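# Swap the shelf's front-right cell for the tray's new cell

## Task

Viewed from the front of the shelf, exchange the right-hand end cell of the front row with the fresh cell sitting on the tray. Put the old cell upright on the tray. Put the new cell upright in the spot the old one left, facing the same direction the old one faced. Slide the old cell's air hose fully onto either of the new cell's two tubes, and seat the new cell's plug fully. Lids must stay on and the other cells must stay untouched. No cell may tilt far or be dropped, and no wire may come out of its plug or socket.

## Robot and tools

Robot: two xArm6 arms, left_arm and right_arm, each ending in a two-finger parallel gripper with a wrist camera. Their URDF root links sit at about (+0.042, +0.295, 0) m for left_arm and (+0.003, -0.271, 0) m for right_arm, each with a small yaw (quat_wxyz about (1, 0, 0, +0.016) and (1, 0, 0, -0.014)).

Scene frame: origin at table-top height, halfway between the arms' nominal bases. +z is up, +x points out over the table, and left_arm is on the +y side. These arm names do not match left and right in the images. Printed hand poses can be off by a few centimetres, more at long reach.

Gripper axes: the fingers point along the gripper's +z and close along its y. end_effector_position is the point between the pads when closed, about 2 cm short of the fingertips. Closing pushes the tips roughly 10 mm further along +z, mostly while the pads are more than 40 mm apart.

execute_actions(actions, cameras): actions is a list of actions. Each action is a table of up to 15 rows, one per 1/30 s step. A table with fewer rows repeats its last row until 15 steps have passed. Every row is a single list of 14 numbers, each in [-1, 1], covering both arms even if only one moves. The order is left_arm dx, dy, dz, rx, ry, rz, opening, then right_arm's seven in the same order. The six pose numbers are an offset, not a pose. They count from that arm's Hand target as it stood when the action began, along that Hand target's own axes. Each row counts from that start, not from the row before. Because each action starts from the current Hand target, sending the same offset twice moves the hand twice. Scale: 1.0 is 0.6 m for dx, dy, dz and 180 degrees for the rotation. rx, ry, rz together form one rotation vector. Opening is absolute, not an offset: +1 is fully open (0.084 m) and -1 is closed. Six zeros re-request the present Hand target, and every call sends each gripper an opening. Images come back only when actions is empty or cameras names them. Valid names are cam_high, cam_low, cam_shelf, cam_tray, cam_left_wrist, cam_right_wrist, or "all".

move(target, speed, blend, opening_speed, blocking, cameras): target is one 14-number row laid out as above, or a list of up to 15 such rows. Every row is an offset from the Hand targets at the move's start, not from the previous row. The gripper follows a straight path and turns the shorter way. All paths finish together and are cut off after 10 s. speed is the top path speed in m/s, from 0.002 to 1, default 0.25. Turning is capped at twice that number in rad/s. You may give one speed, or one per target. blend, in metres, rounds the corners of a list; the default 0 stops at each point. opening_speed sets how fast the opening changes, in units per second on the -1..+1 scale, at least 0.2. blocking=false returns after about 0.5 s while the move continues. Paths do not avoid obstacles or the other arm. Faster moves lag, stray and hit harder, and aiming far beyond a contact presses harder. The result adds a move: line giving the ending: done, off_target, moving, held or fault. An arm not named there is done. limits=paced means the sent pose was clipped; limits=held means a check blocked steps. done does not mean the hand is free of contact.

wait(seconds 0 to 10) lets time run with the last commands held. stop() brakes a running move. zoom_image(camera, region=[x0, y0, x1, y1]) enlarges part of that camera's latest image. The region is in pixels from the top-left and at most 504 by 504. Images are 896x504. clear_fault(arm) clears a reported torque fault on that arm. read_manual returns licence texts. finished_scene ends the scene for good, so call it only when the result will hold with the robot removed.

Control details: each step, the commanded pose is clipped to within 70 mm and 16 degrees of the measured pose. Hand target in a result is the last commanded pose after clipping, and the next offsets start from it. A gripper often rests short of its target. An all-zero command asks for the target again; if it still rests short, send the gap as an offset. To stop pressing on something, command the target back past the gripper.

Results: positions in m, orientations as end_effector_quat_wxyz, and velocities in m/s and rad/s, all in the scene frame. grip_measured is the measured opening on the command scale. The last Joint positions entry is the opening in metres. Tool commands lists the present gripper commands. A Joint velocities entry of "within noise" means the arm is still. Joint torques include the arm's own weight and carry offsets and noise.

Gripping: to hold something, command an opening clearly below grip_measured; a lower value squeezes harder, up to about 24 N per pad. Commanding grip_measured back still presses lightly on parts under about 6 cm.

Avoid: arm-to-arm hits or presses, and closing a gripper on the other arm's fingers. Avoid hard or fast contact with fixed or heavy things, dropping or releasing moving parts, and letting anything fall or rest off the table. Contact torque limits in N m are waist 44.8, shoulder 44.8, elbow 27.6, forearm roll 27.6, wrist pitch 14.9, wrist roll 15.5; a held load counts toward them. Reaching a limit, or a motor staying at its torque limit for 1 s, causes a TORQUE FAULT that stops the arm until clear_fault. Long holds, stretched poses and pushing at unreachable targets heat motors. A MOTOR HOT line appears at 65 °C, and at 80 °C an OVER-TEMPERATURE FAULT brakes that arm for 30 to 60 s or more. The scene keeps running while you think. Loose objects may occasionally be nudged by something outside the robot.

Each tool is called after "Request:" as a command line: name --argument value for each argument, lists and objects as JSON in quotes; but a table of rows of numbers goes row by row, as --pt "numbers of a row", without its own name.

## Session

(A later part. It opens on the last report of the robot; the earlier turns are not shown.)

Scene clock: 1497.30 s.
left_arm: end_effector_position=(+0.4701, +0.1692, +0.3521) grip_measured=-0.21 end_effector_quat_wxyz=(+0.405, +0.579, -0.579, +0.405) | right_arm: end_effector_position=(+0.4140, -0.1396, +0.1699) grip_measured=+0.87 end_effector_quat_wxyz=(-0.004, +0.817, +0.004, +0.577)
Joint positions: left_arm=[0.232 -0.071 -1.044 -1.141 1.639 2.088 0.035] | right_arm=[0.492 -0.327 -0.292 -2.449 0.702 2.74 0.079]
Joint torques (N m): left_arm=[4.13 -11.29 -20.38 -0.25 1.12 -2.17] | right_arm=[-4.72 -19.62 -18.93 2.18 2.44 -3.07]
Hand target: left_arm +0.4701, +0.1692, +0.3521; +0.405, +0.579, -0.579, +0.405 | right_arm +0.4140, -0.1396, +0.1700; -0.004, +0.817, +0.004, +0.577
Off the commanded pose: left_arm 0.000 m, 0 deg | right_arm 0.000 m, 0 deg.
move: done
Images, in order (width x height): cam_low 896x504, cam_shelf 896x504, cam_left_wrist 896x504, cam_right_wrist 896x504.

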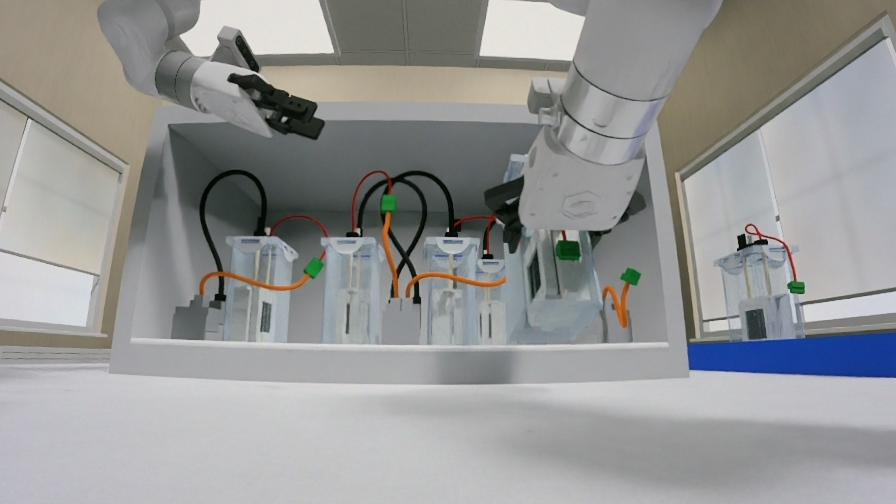

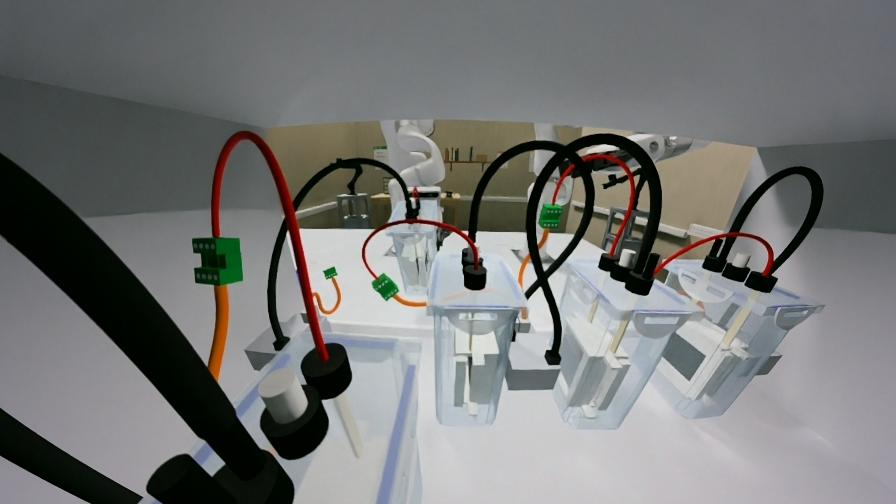

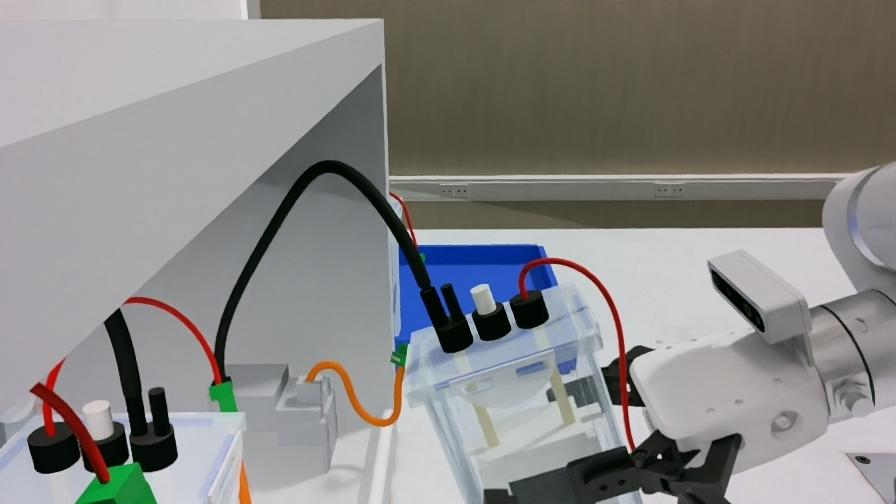

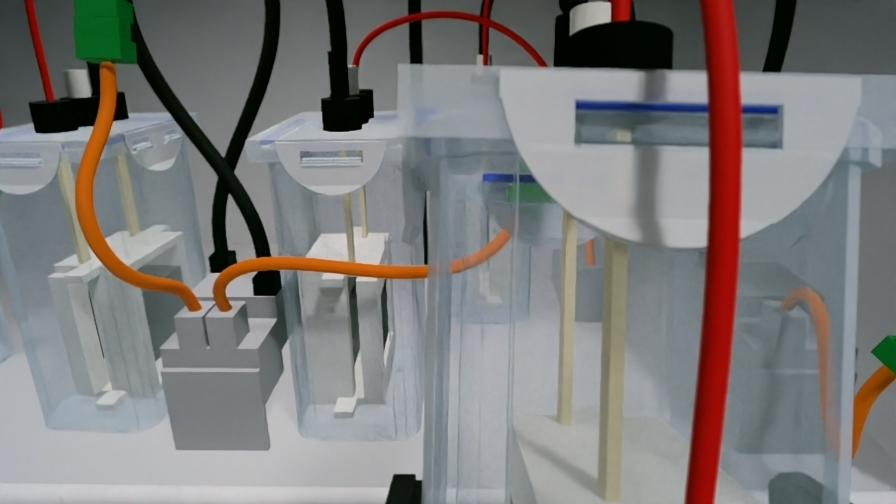

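Request:
move --target '[0,0,0,0,0,0,-0.2,0,0,0,0,0.0833,0,-1]' --speed 0.06 --cameras '["cam_low", "cam_shelf","cam_left_wrist", "cam_right_wrist"]'

Scene clock: 1515.03 s.
left_arm: end_effector_position=(+0.4701, +0.1692, +0.3521) grip_measured=-0.21 end_effector_quat_wxyz=(+0.405, +0.579, -0.579, +0.405) | right_arm: end_effector_position=(+0.4140, -0.1396, +0.1700) grip_measured=+0.86 end_effector_quat_wxyz=(-0.005, +0.734, +0.004, +0.679)
Joint positions: left_arm=[0.232 -0.071 -1.044 -1.141 1.639 2.088 0.035] | right_arm=[0.623 -0.162 -0.201 -2.51 1.193 2.932 0.079]
Joint torques (N m): left_arm=[4.1 -11.32 -20.56 -0.28 0.96 -2.04] | right_arm=[5.91 -8.22 -10.67 1.57 5.38 2.56]
Hand target: left_arm +0.4701, +0.1692, +0.3521; +0.405, +0.579, -0.579, +0.405 | right_arm +0.4140, -0.1396, +0.1700; -0.005, +0.734, +0.003, +0.679
Off the commanded pose: left_arm 0.000 m, 0 deg | right_arm 0.000 m, 0 deg.
move: done
Images, in order (width x height): cam_low 896x504, cam_shelf 896x504, cam_left_wrist 896x504, cam_right_wrist 896x504.

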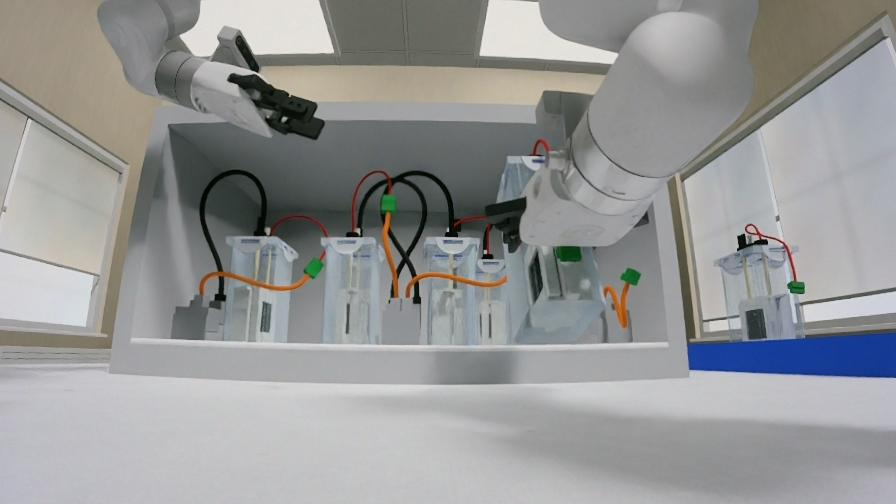

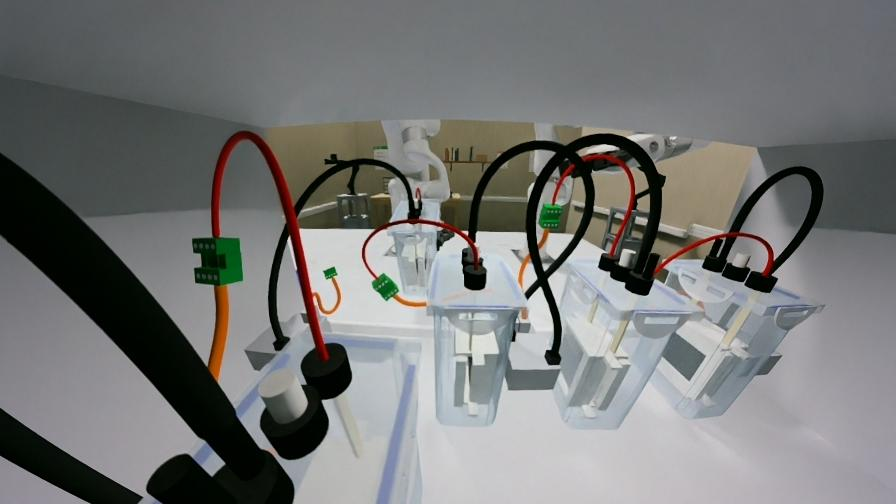

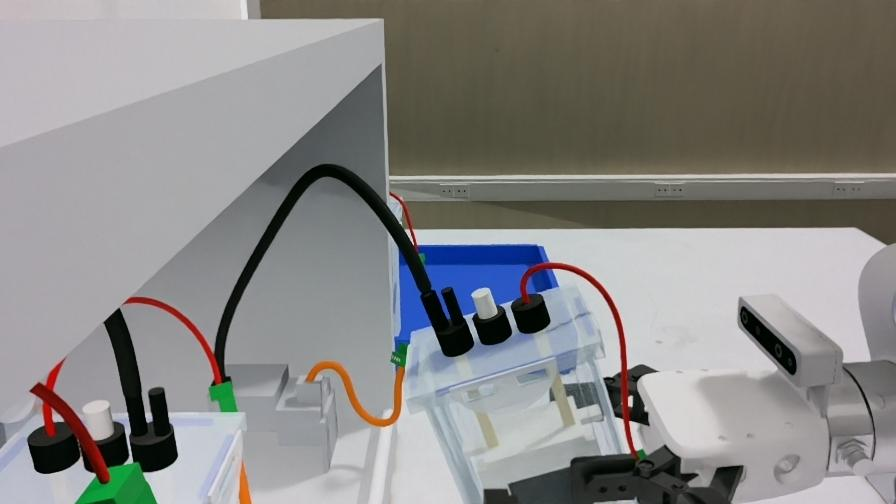

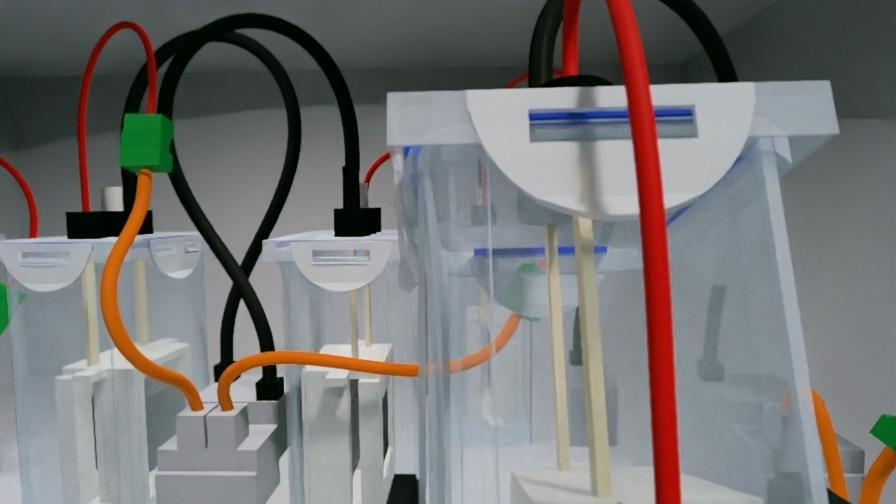

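Request:
move --target '[0,0,0,0,0,0,-0.2,-0.0665,0,0.0052,0,0,0,-1]' --speed 0.03 --cameras '["cam_low", "cam_left_wrist"]'

Scene clock: 1537.27 s.
left_arm: end_effector_position=(+0.4701, +0.1692, +0.3521) grip_measured=-0.21 end_effector_quat_wxyz=(+0.405, +0.579, -0.579, +0.405) | right_arm: end_effector_position=(+0.4140, -0.1395, +0.1300) grip_measured=+0.86 end_effector_quat_wxyz=(-0.005, +0.734, +0.003, +0.679)
Joint positions: left_arm=[0.232 -0.071 -1.044 -1.141 1.639 2.088 0.035] | right_arm=[0.656 0.053 -0.232 -2.51 1.347 3.038 0.079]
Joint torques (N m): left_arm=[3.99 -11.36 -20.37 -0.4 0.74 -1.92] | right_arm=[5.73 -10.08 -13.53 2.41 5.37 2.57]
Hand target: left_arm +0.4701, +0.1692, +0.3521; +0.405, +0.579, -0.579, +0.405 | right_arm +0.4140, -0.1395, +0.1299; -0.005, +0.734, +0.003, +0.679
Off the commanded pose: left_arm 0.000 m, 0 deg | right_arm 0.000 m, 0 deg.
move: done
Images, in order (width x height): cam_low 896x504, cam_left_wrist 896x504.

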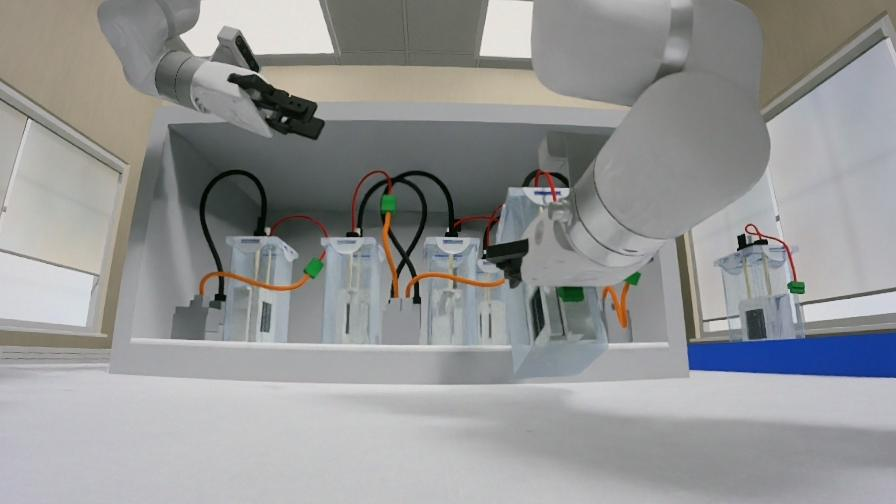

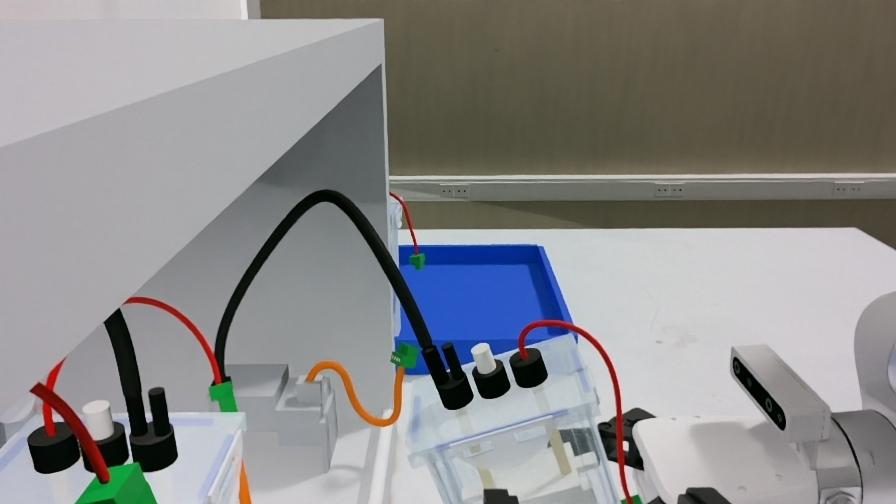

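Continue down slowly.

Request:
move --target '[0,0,0,0,0,0,-0.2,-0.0333,0,0.0026,0,0,0,-1]' --speed 0.02 --cameras '["cam_low", "cam_left_wrist"]'

Scene clock: 1540.87 s.
left_arm: end_effector_position=(+0.4701, +0.1692, +0.3521) grip_measured=-0.21 end_effector_quat_wxyz=(+0.405, +0.579, -0.579, +0.405) | right_arm: end_effector_position=(+0.4140, -0.1395, +0.1099) grip_measured=+0.86 end_effector_quat_wxyz=(-0.005, +0.734, +0.004, +0.679)
Joint positions: left_arm=[0.232 -0.071 -1.044 -1.141 1.639 2.088 0.035] | right_arm=[0.671 0.163 -0.256 -2.504 1.418 3.088 0.079]
Joint torques (N m): left_arm=[3.98 -11.43 -20.36 -0.35 0.66 -1.85] | right_arm=[5.67 -3.48 -7.66 2.88 1.11 3.24]
Hand target: left_arm +0.4701, +0.1692, +0.3521; +0.405, +0.579, -0.579, +0.405 | right_arm +0.4140, -0.1395, +0.1099; -0.005, +0.734, +0.003, +0.679
Off the commanded pose: left_arm 0.000 m, 0 deg | right_arm 0.000 m, 0 deg.
move: done
Images, in order (width x height): cam_low 896x504, cam_left_wrist 896x504.

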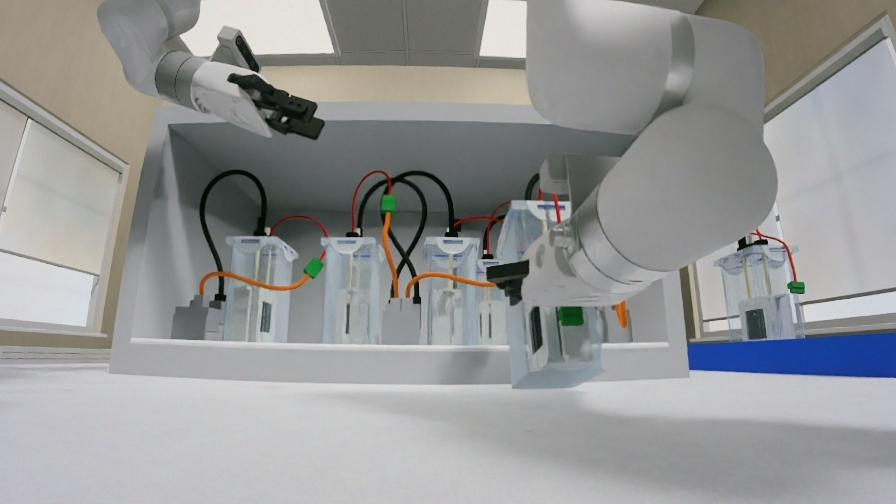

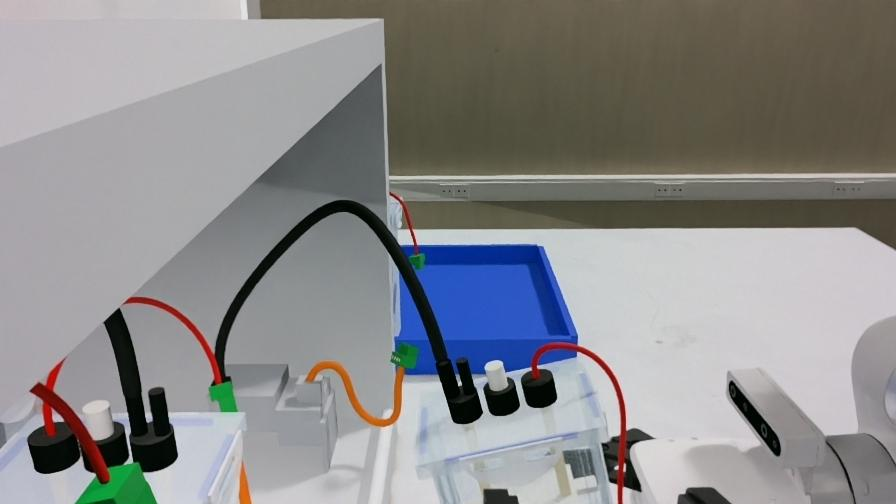

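Request:
move --target '[0,0,0,0,0,0,-0.2,-0.025,0,0.002,0,0,0,-1]' --speed 0.02 --cameras '["cam_low", "cam_left_wrist"]'

Scene clock: 1544.00 s.
left_arm: end_effector_position=(+0.4701, +0.1692, +0.3521) grip_measured=-0.21 end_effector_quat_wxyz=(+0.405, +0.579, -0.579, +0.405) | right_arm: end_effector_position=(+0.4140, -0.1395, +0.0949) grip_measured=+0.86 end_effector_quat_wxyz=(-0.005, +0.734, +0.003, +0.679)
Joint positions: left_arm=[0.232 -0.071 -1.044 -1.141 1.639 2.088 0.035] | right_arm=[0.681 0.245 -0.278 -2.498 1.466 3.124 0.079]
Joint torques (N m): left_arm=[4.05 -11.35 -20.28 -0.31 0.54 -1.78] | right_arm=[5.8 -4.73 -7.38 2.72 1.44 3]
Hand target: left_arm +0.4701, +0.1692, +0.3521; +0.405, +0.579, -0.579, +0.405 | right_arm +0.4140, -0.1395, +0.0949; -0.005, +0.734, +0.003, +0.679
Off the commanded pose: left_arm 0.000 m, 0 deg | right_arm 0.000 m, 0 deg.
move: done
Images, in order (width x height): cam_low 896x504, cam_left_wrist 896x504.

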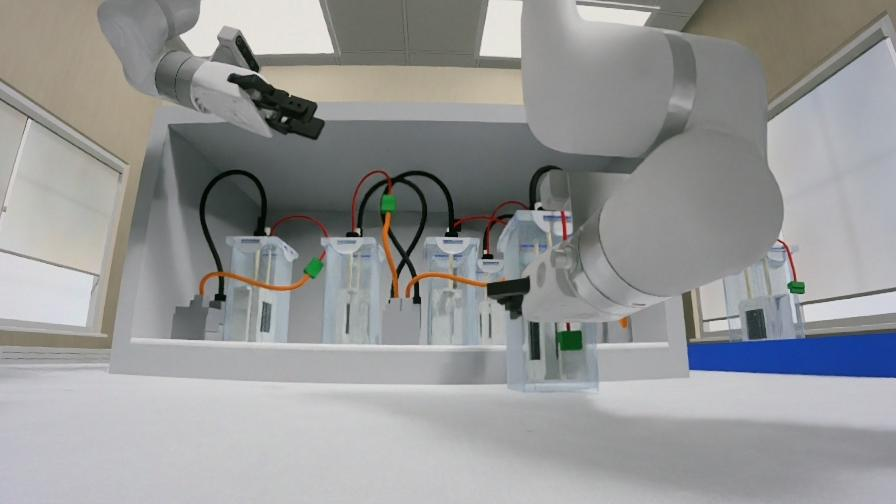

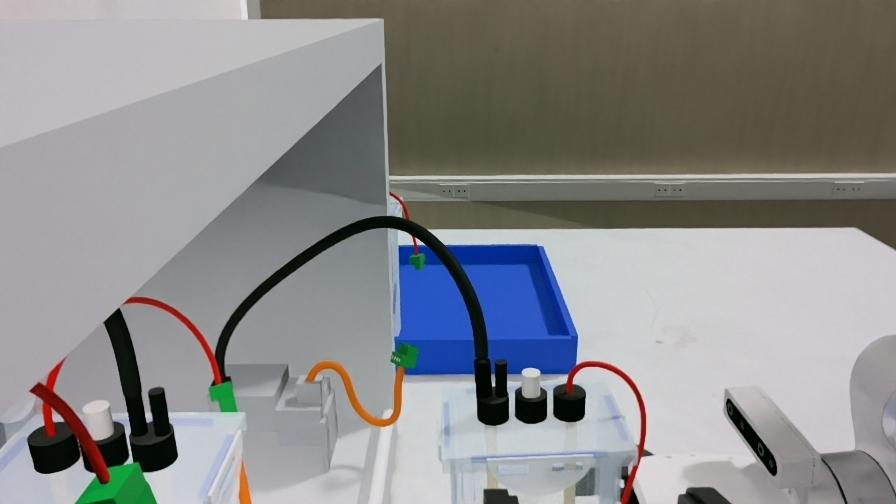

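Request:
move --pt "0 0 0 0 0 0 -0.2 -0.0085 0 0.0006 0 0 0 -1" --pt "0 0 0 0 0 0 -0.2 -0.0085 0 0.0006 0 0 0 1" --speed 0.02 --opening_speed 0.3 --cameras '["cam_low", "cam_left_wrist","cam_right_wrist"]'

Scene clock: 1555.27 s.
left_arm: end_effector_position=(+0.4701, +0.1692, +0.3521) grip_measured=-0.21 end_effector_quat_wxyz=(+0.405, +0.579, -0.579, +0.405) | right_arm: end_effector_position=(+0.4140, -0.1394, +0.0897) grip_measured=+1.00 end_effector_quat_wxyz=(-0.005, +0.734, +0.004, +0.679)
Joint positions: left_arm=[0.232 -0.071 -1.044 -1.141 1.639 2.088 0.035] | right_arm=[0.685 0.272 -0.286 -2.496 1.482 3.136 0.084]
Joint torques (N m): left_arm=[3.81 -11.35 -20.38 -0.54 0.12 -1.51] | right_arm=[3.85 -17.65 -7.37 0.26 2.3 0.37]
Hand target: left_arm +0.4701, +0.1692, +0.3521; +0.405, +0.579, -0.579, +0.405 | right_arm +0.4140, -0.1394, +0.0897; -0.005, +0.734, +0.003, +0.679
Off the commanded pose: left_arm 0.000 m, 0 deg | right_arm 0.000 m, 0 deg.
move: done
Images, in order (width x height): cam_low 896x504, cam_left_wrist 896x504, cam_right_wrist 896x504.

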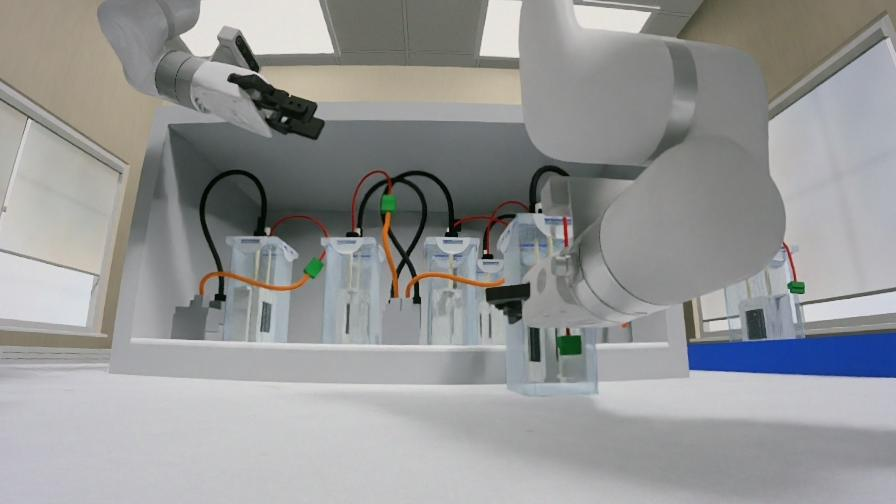

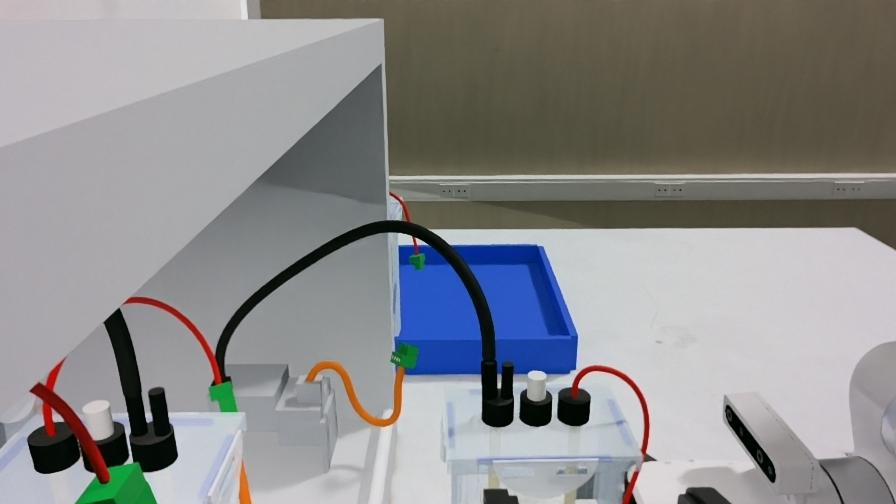

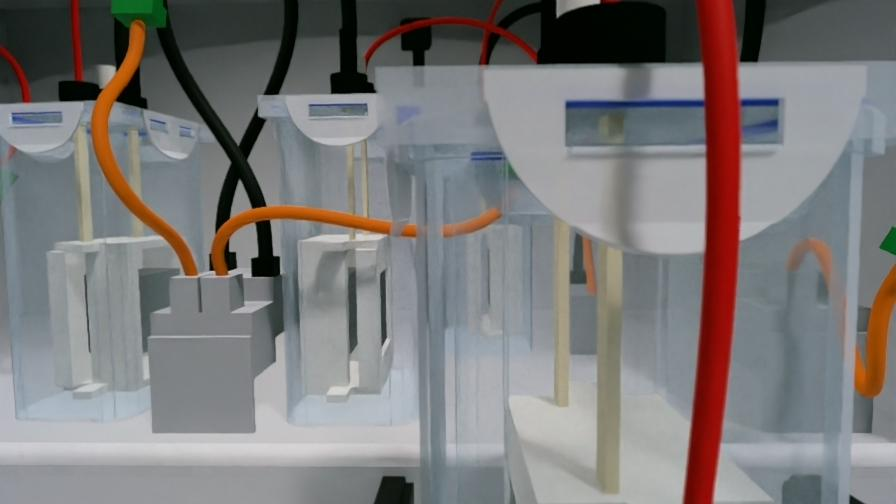

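Request:
move --pt "0 0 0 0 0 0 -0.2 0.0375 0 -0.002 0 0 0 1" --pt "0 0 0 0 0 0 -0.2 0.0385 0 0.022 0 0 0 1" --speed 0.03 --cameras '["cam_low", "cam_left_wrist","cam_right_wrist"]'

Request:
zoom_image --camera "cam_left_wrist" --region '[420, 330, 680, 504]'

Scene clock: 1571.43 s.
left_arm: end_effector_position=(+0.4701, +0.1692, +0.3521) grip_measured=-0.21 end_effector_quat_wxyz=(+0.405, +0.579, -0.579, +0.405) | right_arm: end_effector_position=(+0.4289, -0.1393, +0.1117) grip_measured=+1.00 end_effector_quat_wxyz=(-0.005, +0.734, +0.003, +0.679)
Joint positions: left_arm=[0.232 -0.071 -1.044 -1.141 1.639 2.088 0.035] | right_arm=[0.627 0.174 -0.293 -2.545 1.394 3.077 0.084]
Joint torques (N m): left_arm=[3.71 -11.43 -20.33 -0.68 0 -1.41] | right_arm=[-5.05 -5.76 -8.86 -2.98 0.44 -2.86]
Hand target: left_arm +0.4701, +0.1692, +0.3521; +0.405, +0.579, -0.579, +0.405 | right_arm +0.4289, -0.1393, +0.1117; -0.005, +0.734, +0.003, +0.679
Off the commanded pose: left_arm 0.000 m, 0 deg | right_arm 0.000 m, 0 deg.
move: done
Images, in order (width x height): cam_low 896x504, cam_left_wrist 896x504, cam_right_wrist 896x504.

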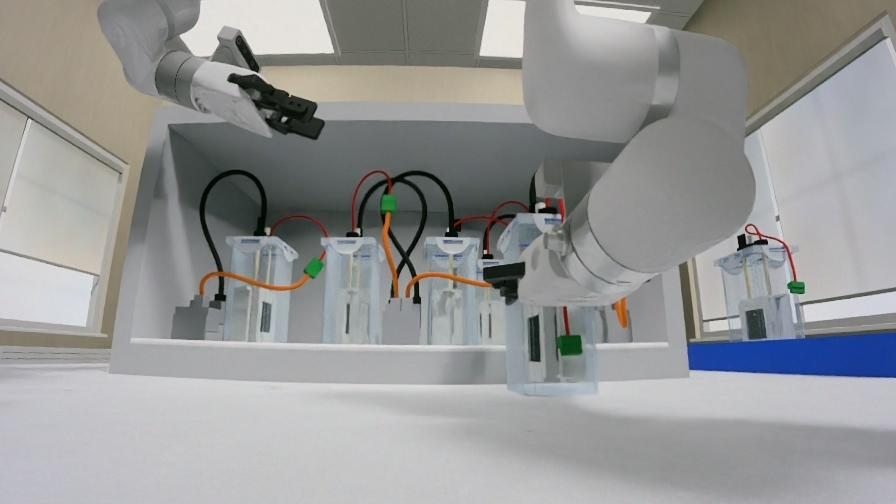

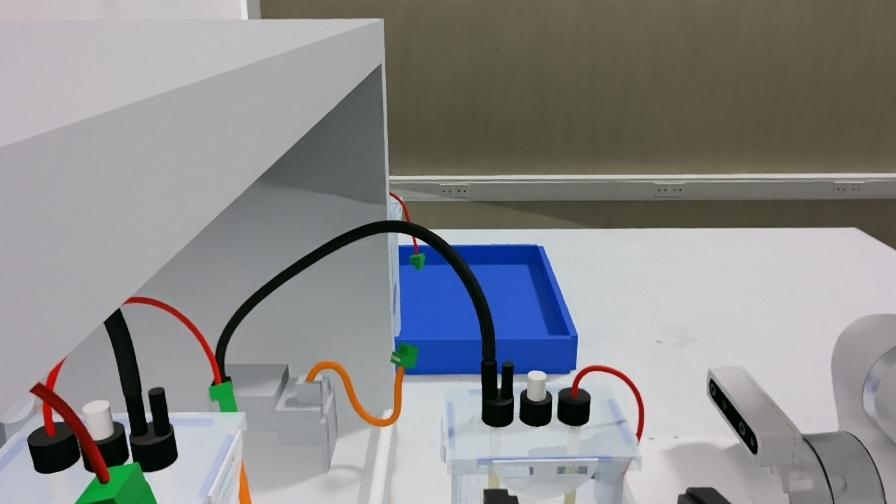

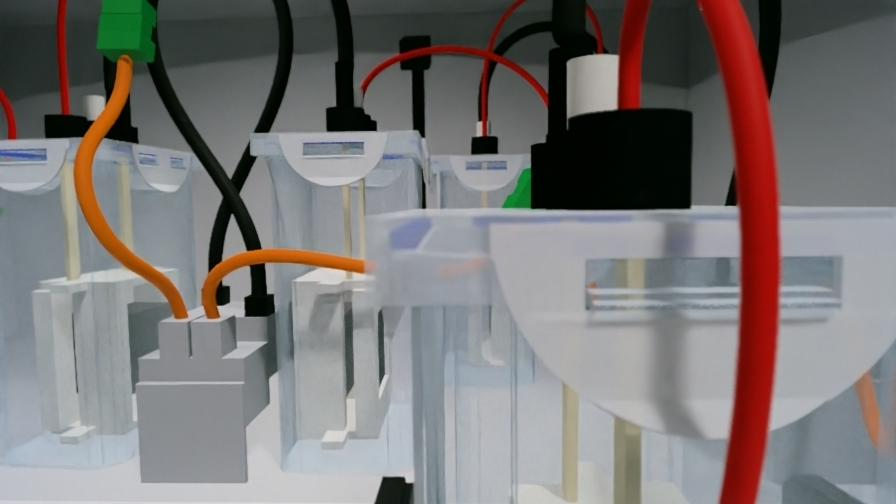

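Scaled by 1.938.

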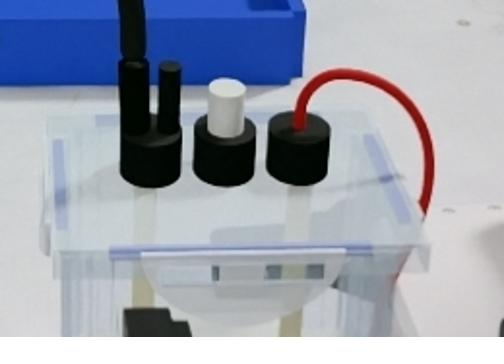

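Request:
move --target '[0,0,0,0,0,0,-0.2,0,0,0,0,0,0,-1]' --speed 0.03 --opening_speed 0.3 --cameras '["cam_low", "cam_right_wrist"]'

Scene clock: 1587.97 s.
left_arm: end_effector_position=(+0.4701, +0.1692, +0.3521) grip_measured=-0.21 end_effector_quat_wxyz=(+0.405, +0.579, -0.579, +0.405) | right_arm: end_effector_position=(+0.4289, -0.1393, +0.1117) grip_measured=+0.86 end_effector_quat_wxyz=(-0.005, +0.734, +0.003, +0.679)
Joint positions: left_arm=[0.232 -0.071 -1.044 -1.141 1.639 2.088 0.035] | right_arm=[0.627 0.174 -0.293 -2.545 1.394 3.077 0.079]
Joint torques (N m): left_arm=[3.67 -11.24 -20.26 -0.72 0.03 -1.11] | right_arm=[4.65 -11.76 -8.3 -3.01 0.67 1.89]
Hand target: left_arm +0.4701, +0.1692, +0.3521; +0.405, +0.579, -0.579, +0.405 | right_arm +0.4289, -0.1393, +0.1117; -0.005, +0.734, +0.003, +0.679
Off the commanded pose: left_arm 0.000 m, 0 deg | right_arm 0.000 m, 0 deg.
move: done
Images, in order (width x height): cam_low 896x504, cam_right_wrist 896x504.

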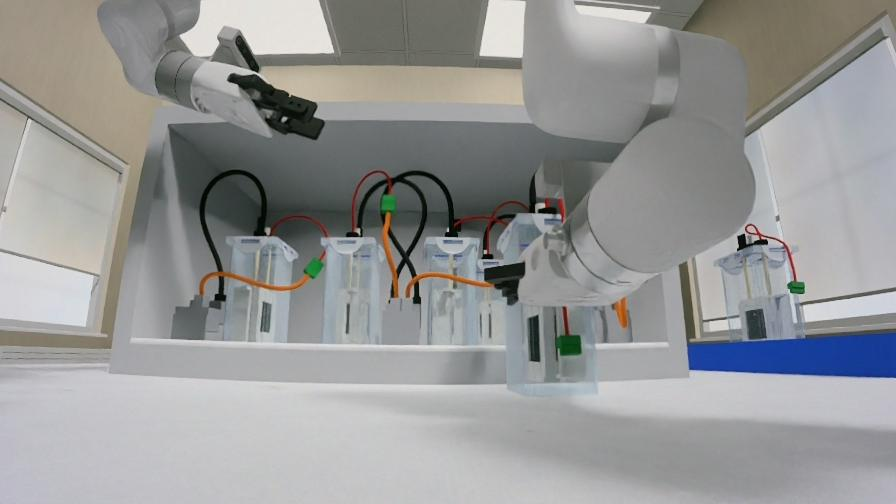

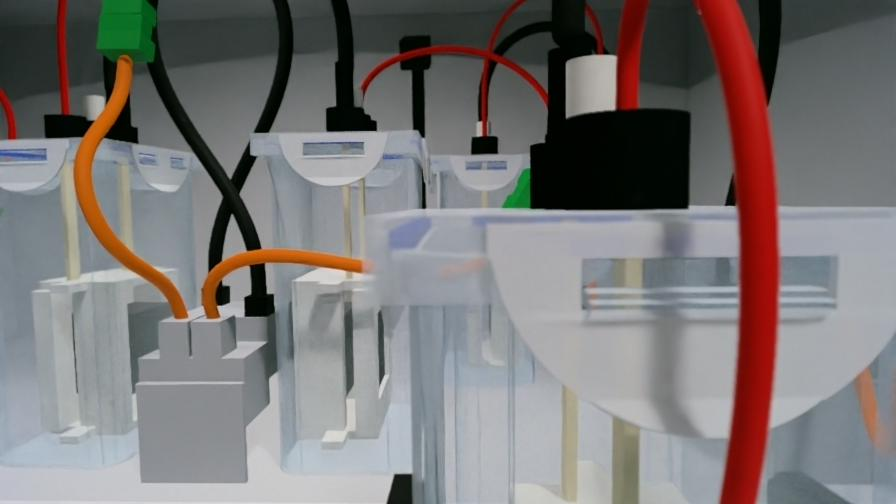

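Request:
move --pt "0 0 0 0 0 0 -0.2 0.0033 0 0 0 0 0 -1" --pt "0 0 0 0 0 0 -0.2 0.0085 0.1167 0.0663 0 0 0 -1" --speed 0.03 --blend '[0.001,0]' --cameras '["cam_low", "cam_left_wrist", "cam_right_wrist"]'

Scene clock: 1597.63 s.
left_arm: end_effector_position=(+0.4701, +0.1692, +0.3521) grip_measured=-0.21 end_effector_quat_wxyz=(+0.405, +0.579, -0.579, +0.405) | right_arm: end_effector_position=(+0.4698, -0.2089, +0.1135) grip_measured=+0.86 end_effector_quat_wxyz=(-0.005, +0.734, +0.003, +0.679)
Joint positions: left_arm=[0.232 -0.071 -1.044 -1.141 1.639 2.088 0.035] | right_arm=[0.278 0.182 -0.324 -2.898 1.355 3.11 0.079]
Joint torques (N m): left_arm=[3.78 -11.45 -20.04 -0.77 -0.07 -1] | right_arm=[-5.14 -12.5 -13.4 -2.99 3.57 2.74]
Hand target: left_arm +0.4701, +0.1692, +0.3521; +0.405, +0.579, -0.579, +0.405 | right_arm +0.4698, -0.2089, +0.1135; -0.005, +0.734, +0.003, +0.679
Off the commanded pose: left_arm 0.000 m, 0 deg | right_arm 0.000 m, 0 deg.
move: done
Images, in order (width x height): cam_low 896x504, cam_left_wrist 896x504, cam_right_wrist 896x504.

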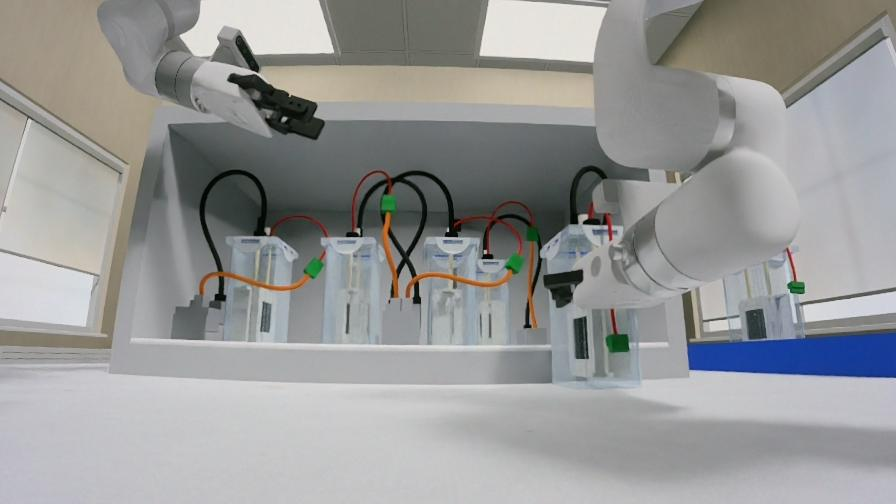

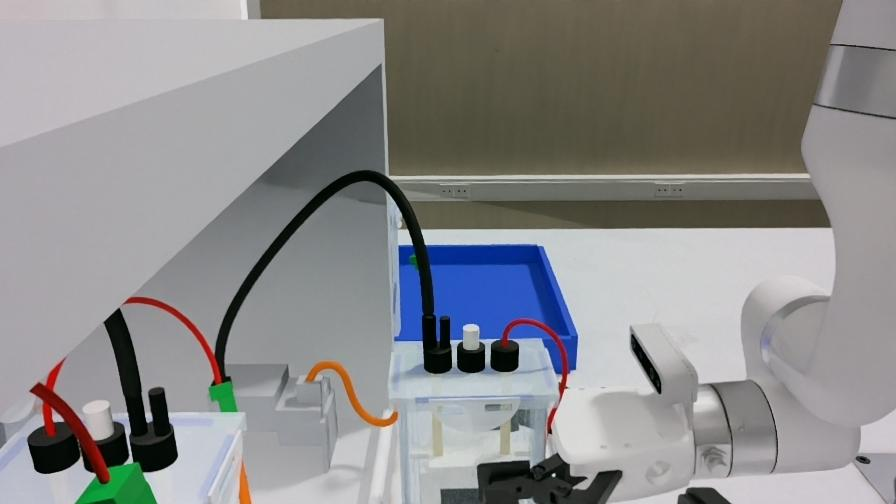

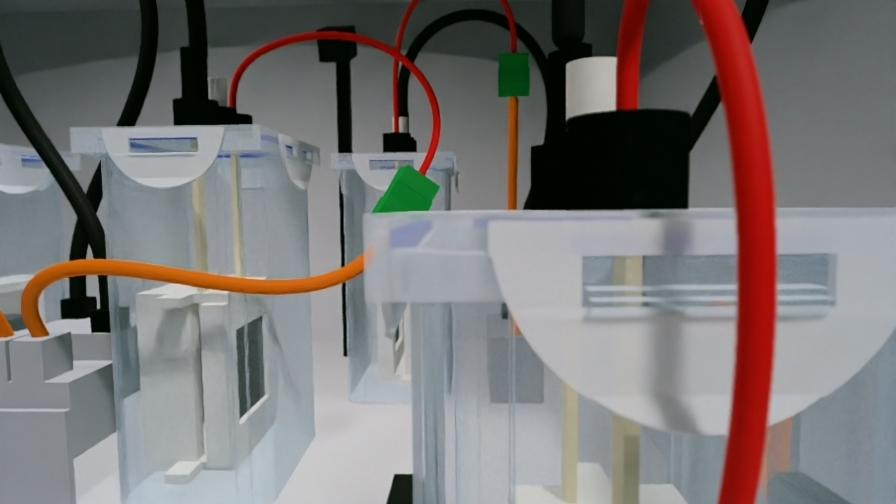

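Request:
move --target '[0,0,0,0,0,0,-0.2,0.0333,0,-0.0026,0,0,0,-1]' --speed 0.03 --cameras '["cam_low", "cam_left_wrist", "cam_right_wrist"]'

Scene clock: 1601.87 s.
left_arm: end_effector_position=(+0.4701, +0.1692, +0.3521) grip_measured=-0.21 end_effector_quat_wxyz=(+0.405, +0.579, -0.579, +0.405) | right_arm: end_effector_position=(+0.4698, -0.2089, +0.1336) grip_measured=+0.86 end_effector_quat_wxyz=(-0.005, +0.734, +0.003, +0.679)
Joint positions: left_arm=[0.232 -0.071 -1.044 -1.141 1.639 2.088 0.035] | right_arm=[0.272 0.086 -0.309 -2.899 1.276 3.091 0.079]
Joint torques (N m): left_arm=[3.55 -11.48 -20.06 -0.9 0 -0.95] | right_arm=[-4.93 -23.62 -9.02 -3.11 3.55 -3.01]
Hand target: left_arm +0.4701, +0.1692, +0.3521; +0.405, +0.579, -0.579, +0.405 | right_arm +0.4698, -0.2089, +0.1336; -0.005, +0.734, +0.003, +0.679
Off the commanded pose: left_arm 0.000 m, 0 deg | right_arm 0.000 m, 0 deg.
move: done
Images, in order (width x height): cam_low 896x504, cam_left_wrist 896x504, cam_right_wrist 896x504.

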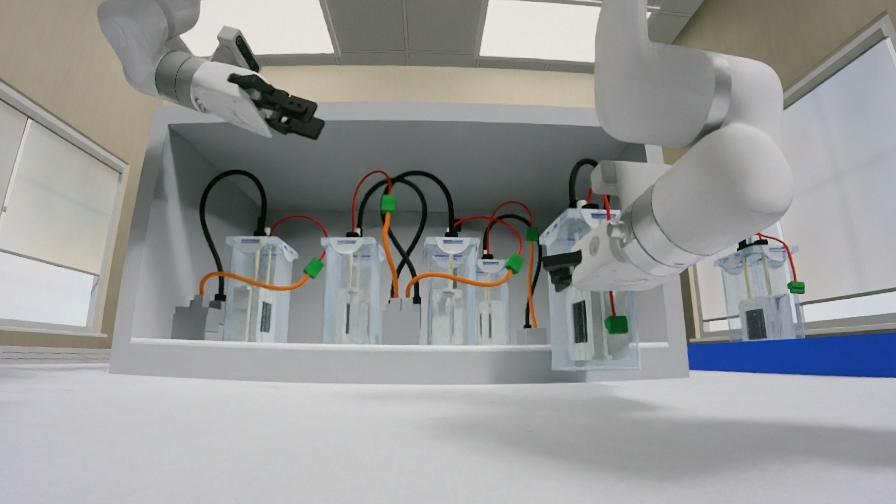

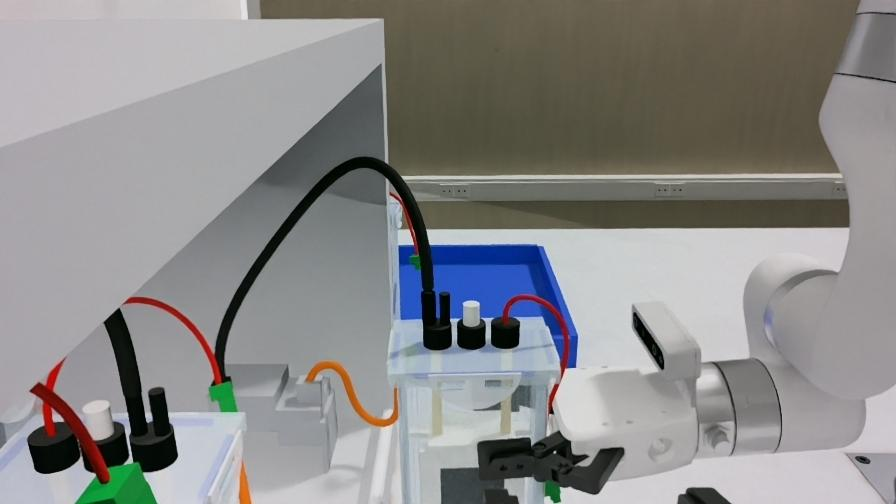

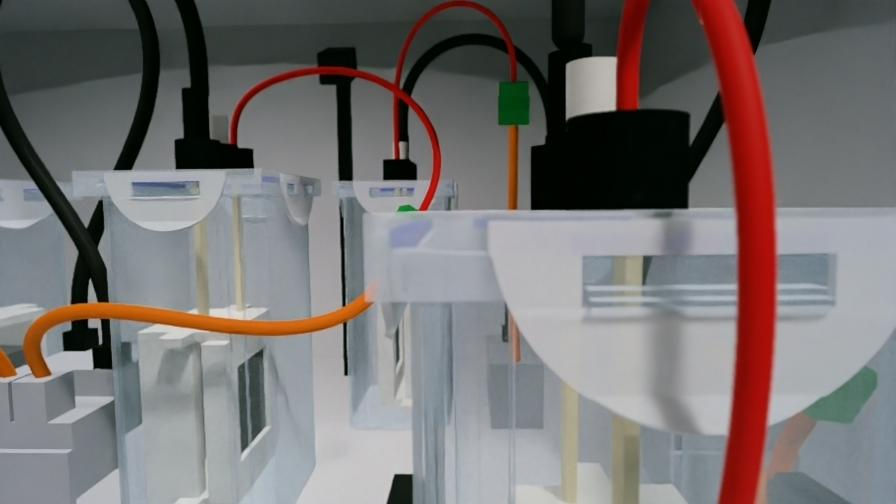

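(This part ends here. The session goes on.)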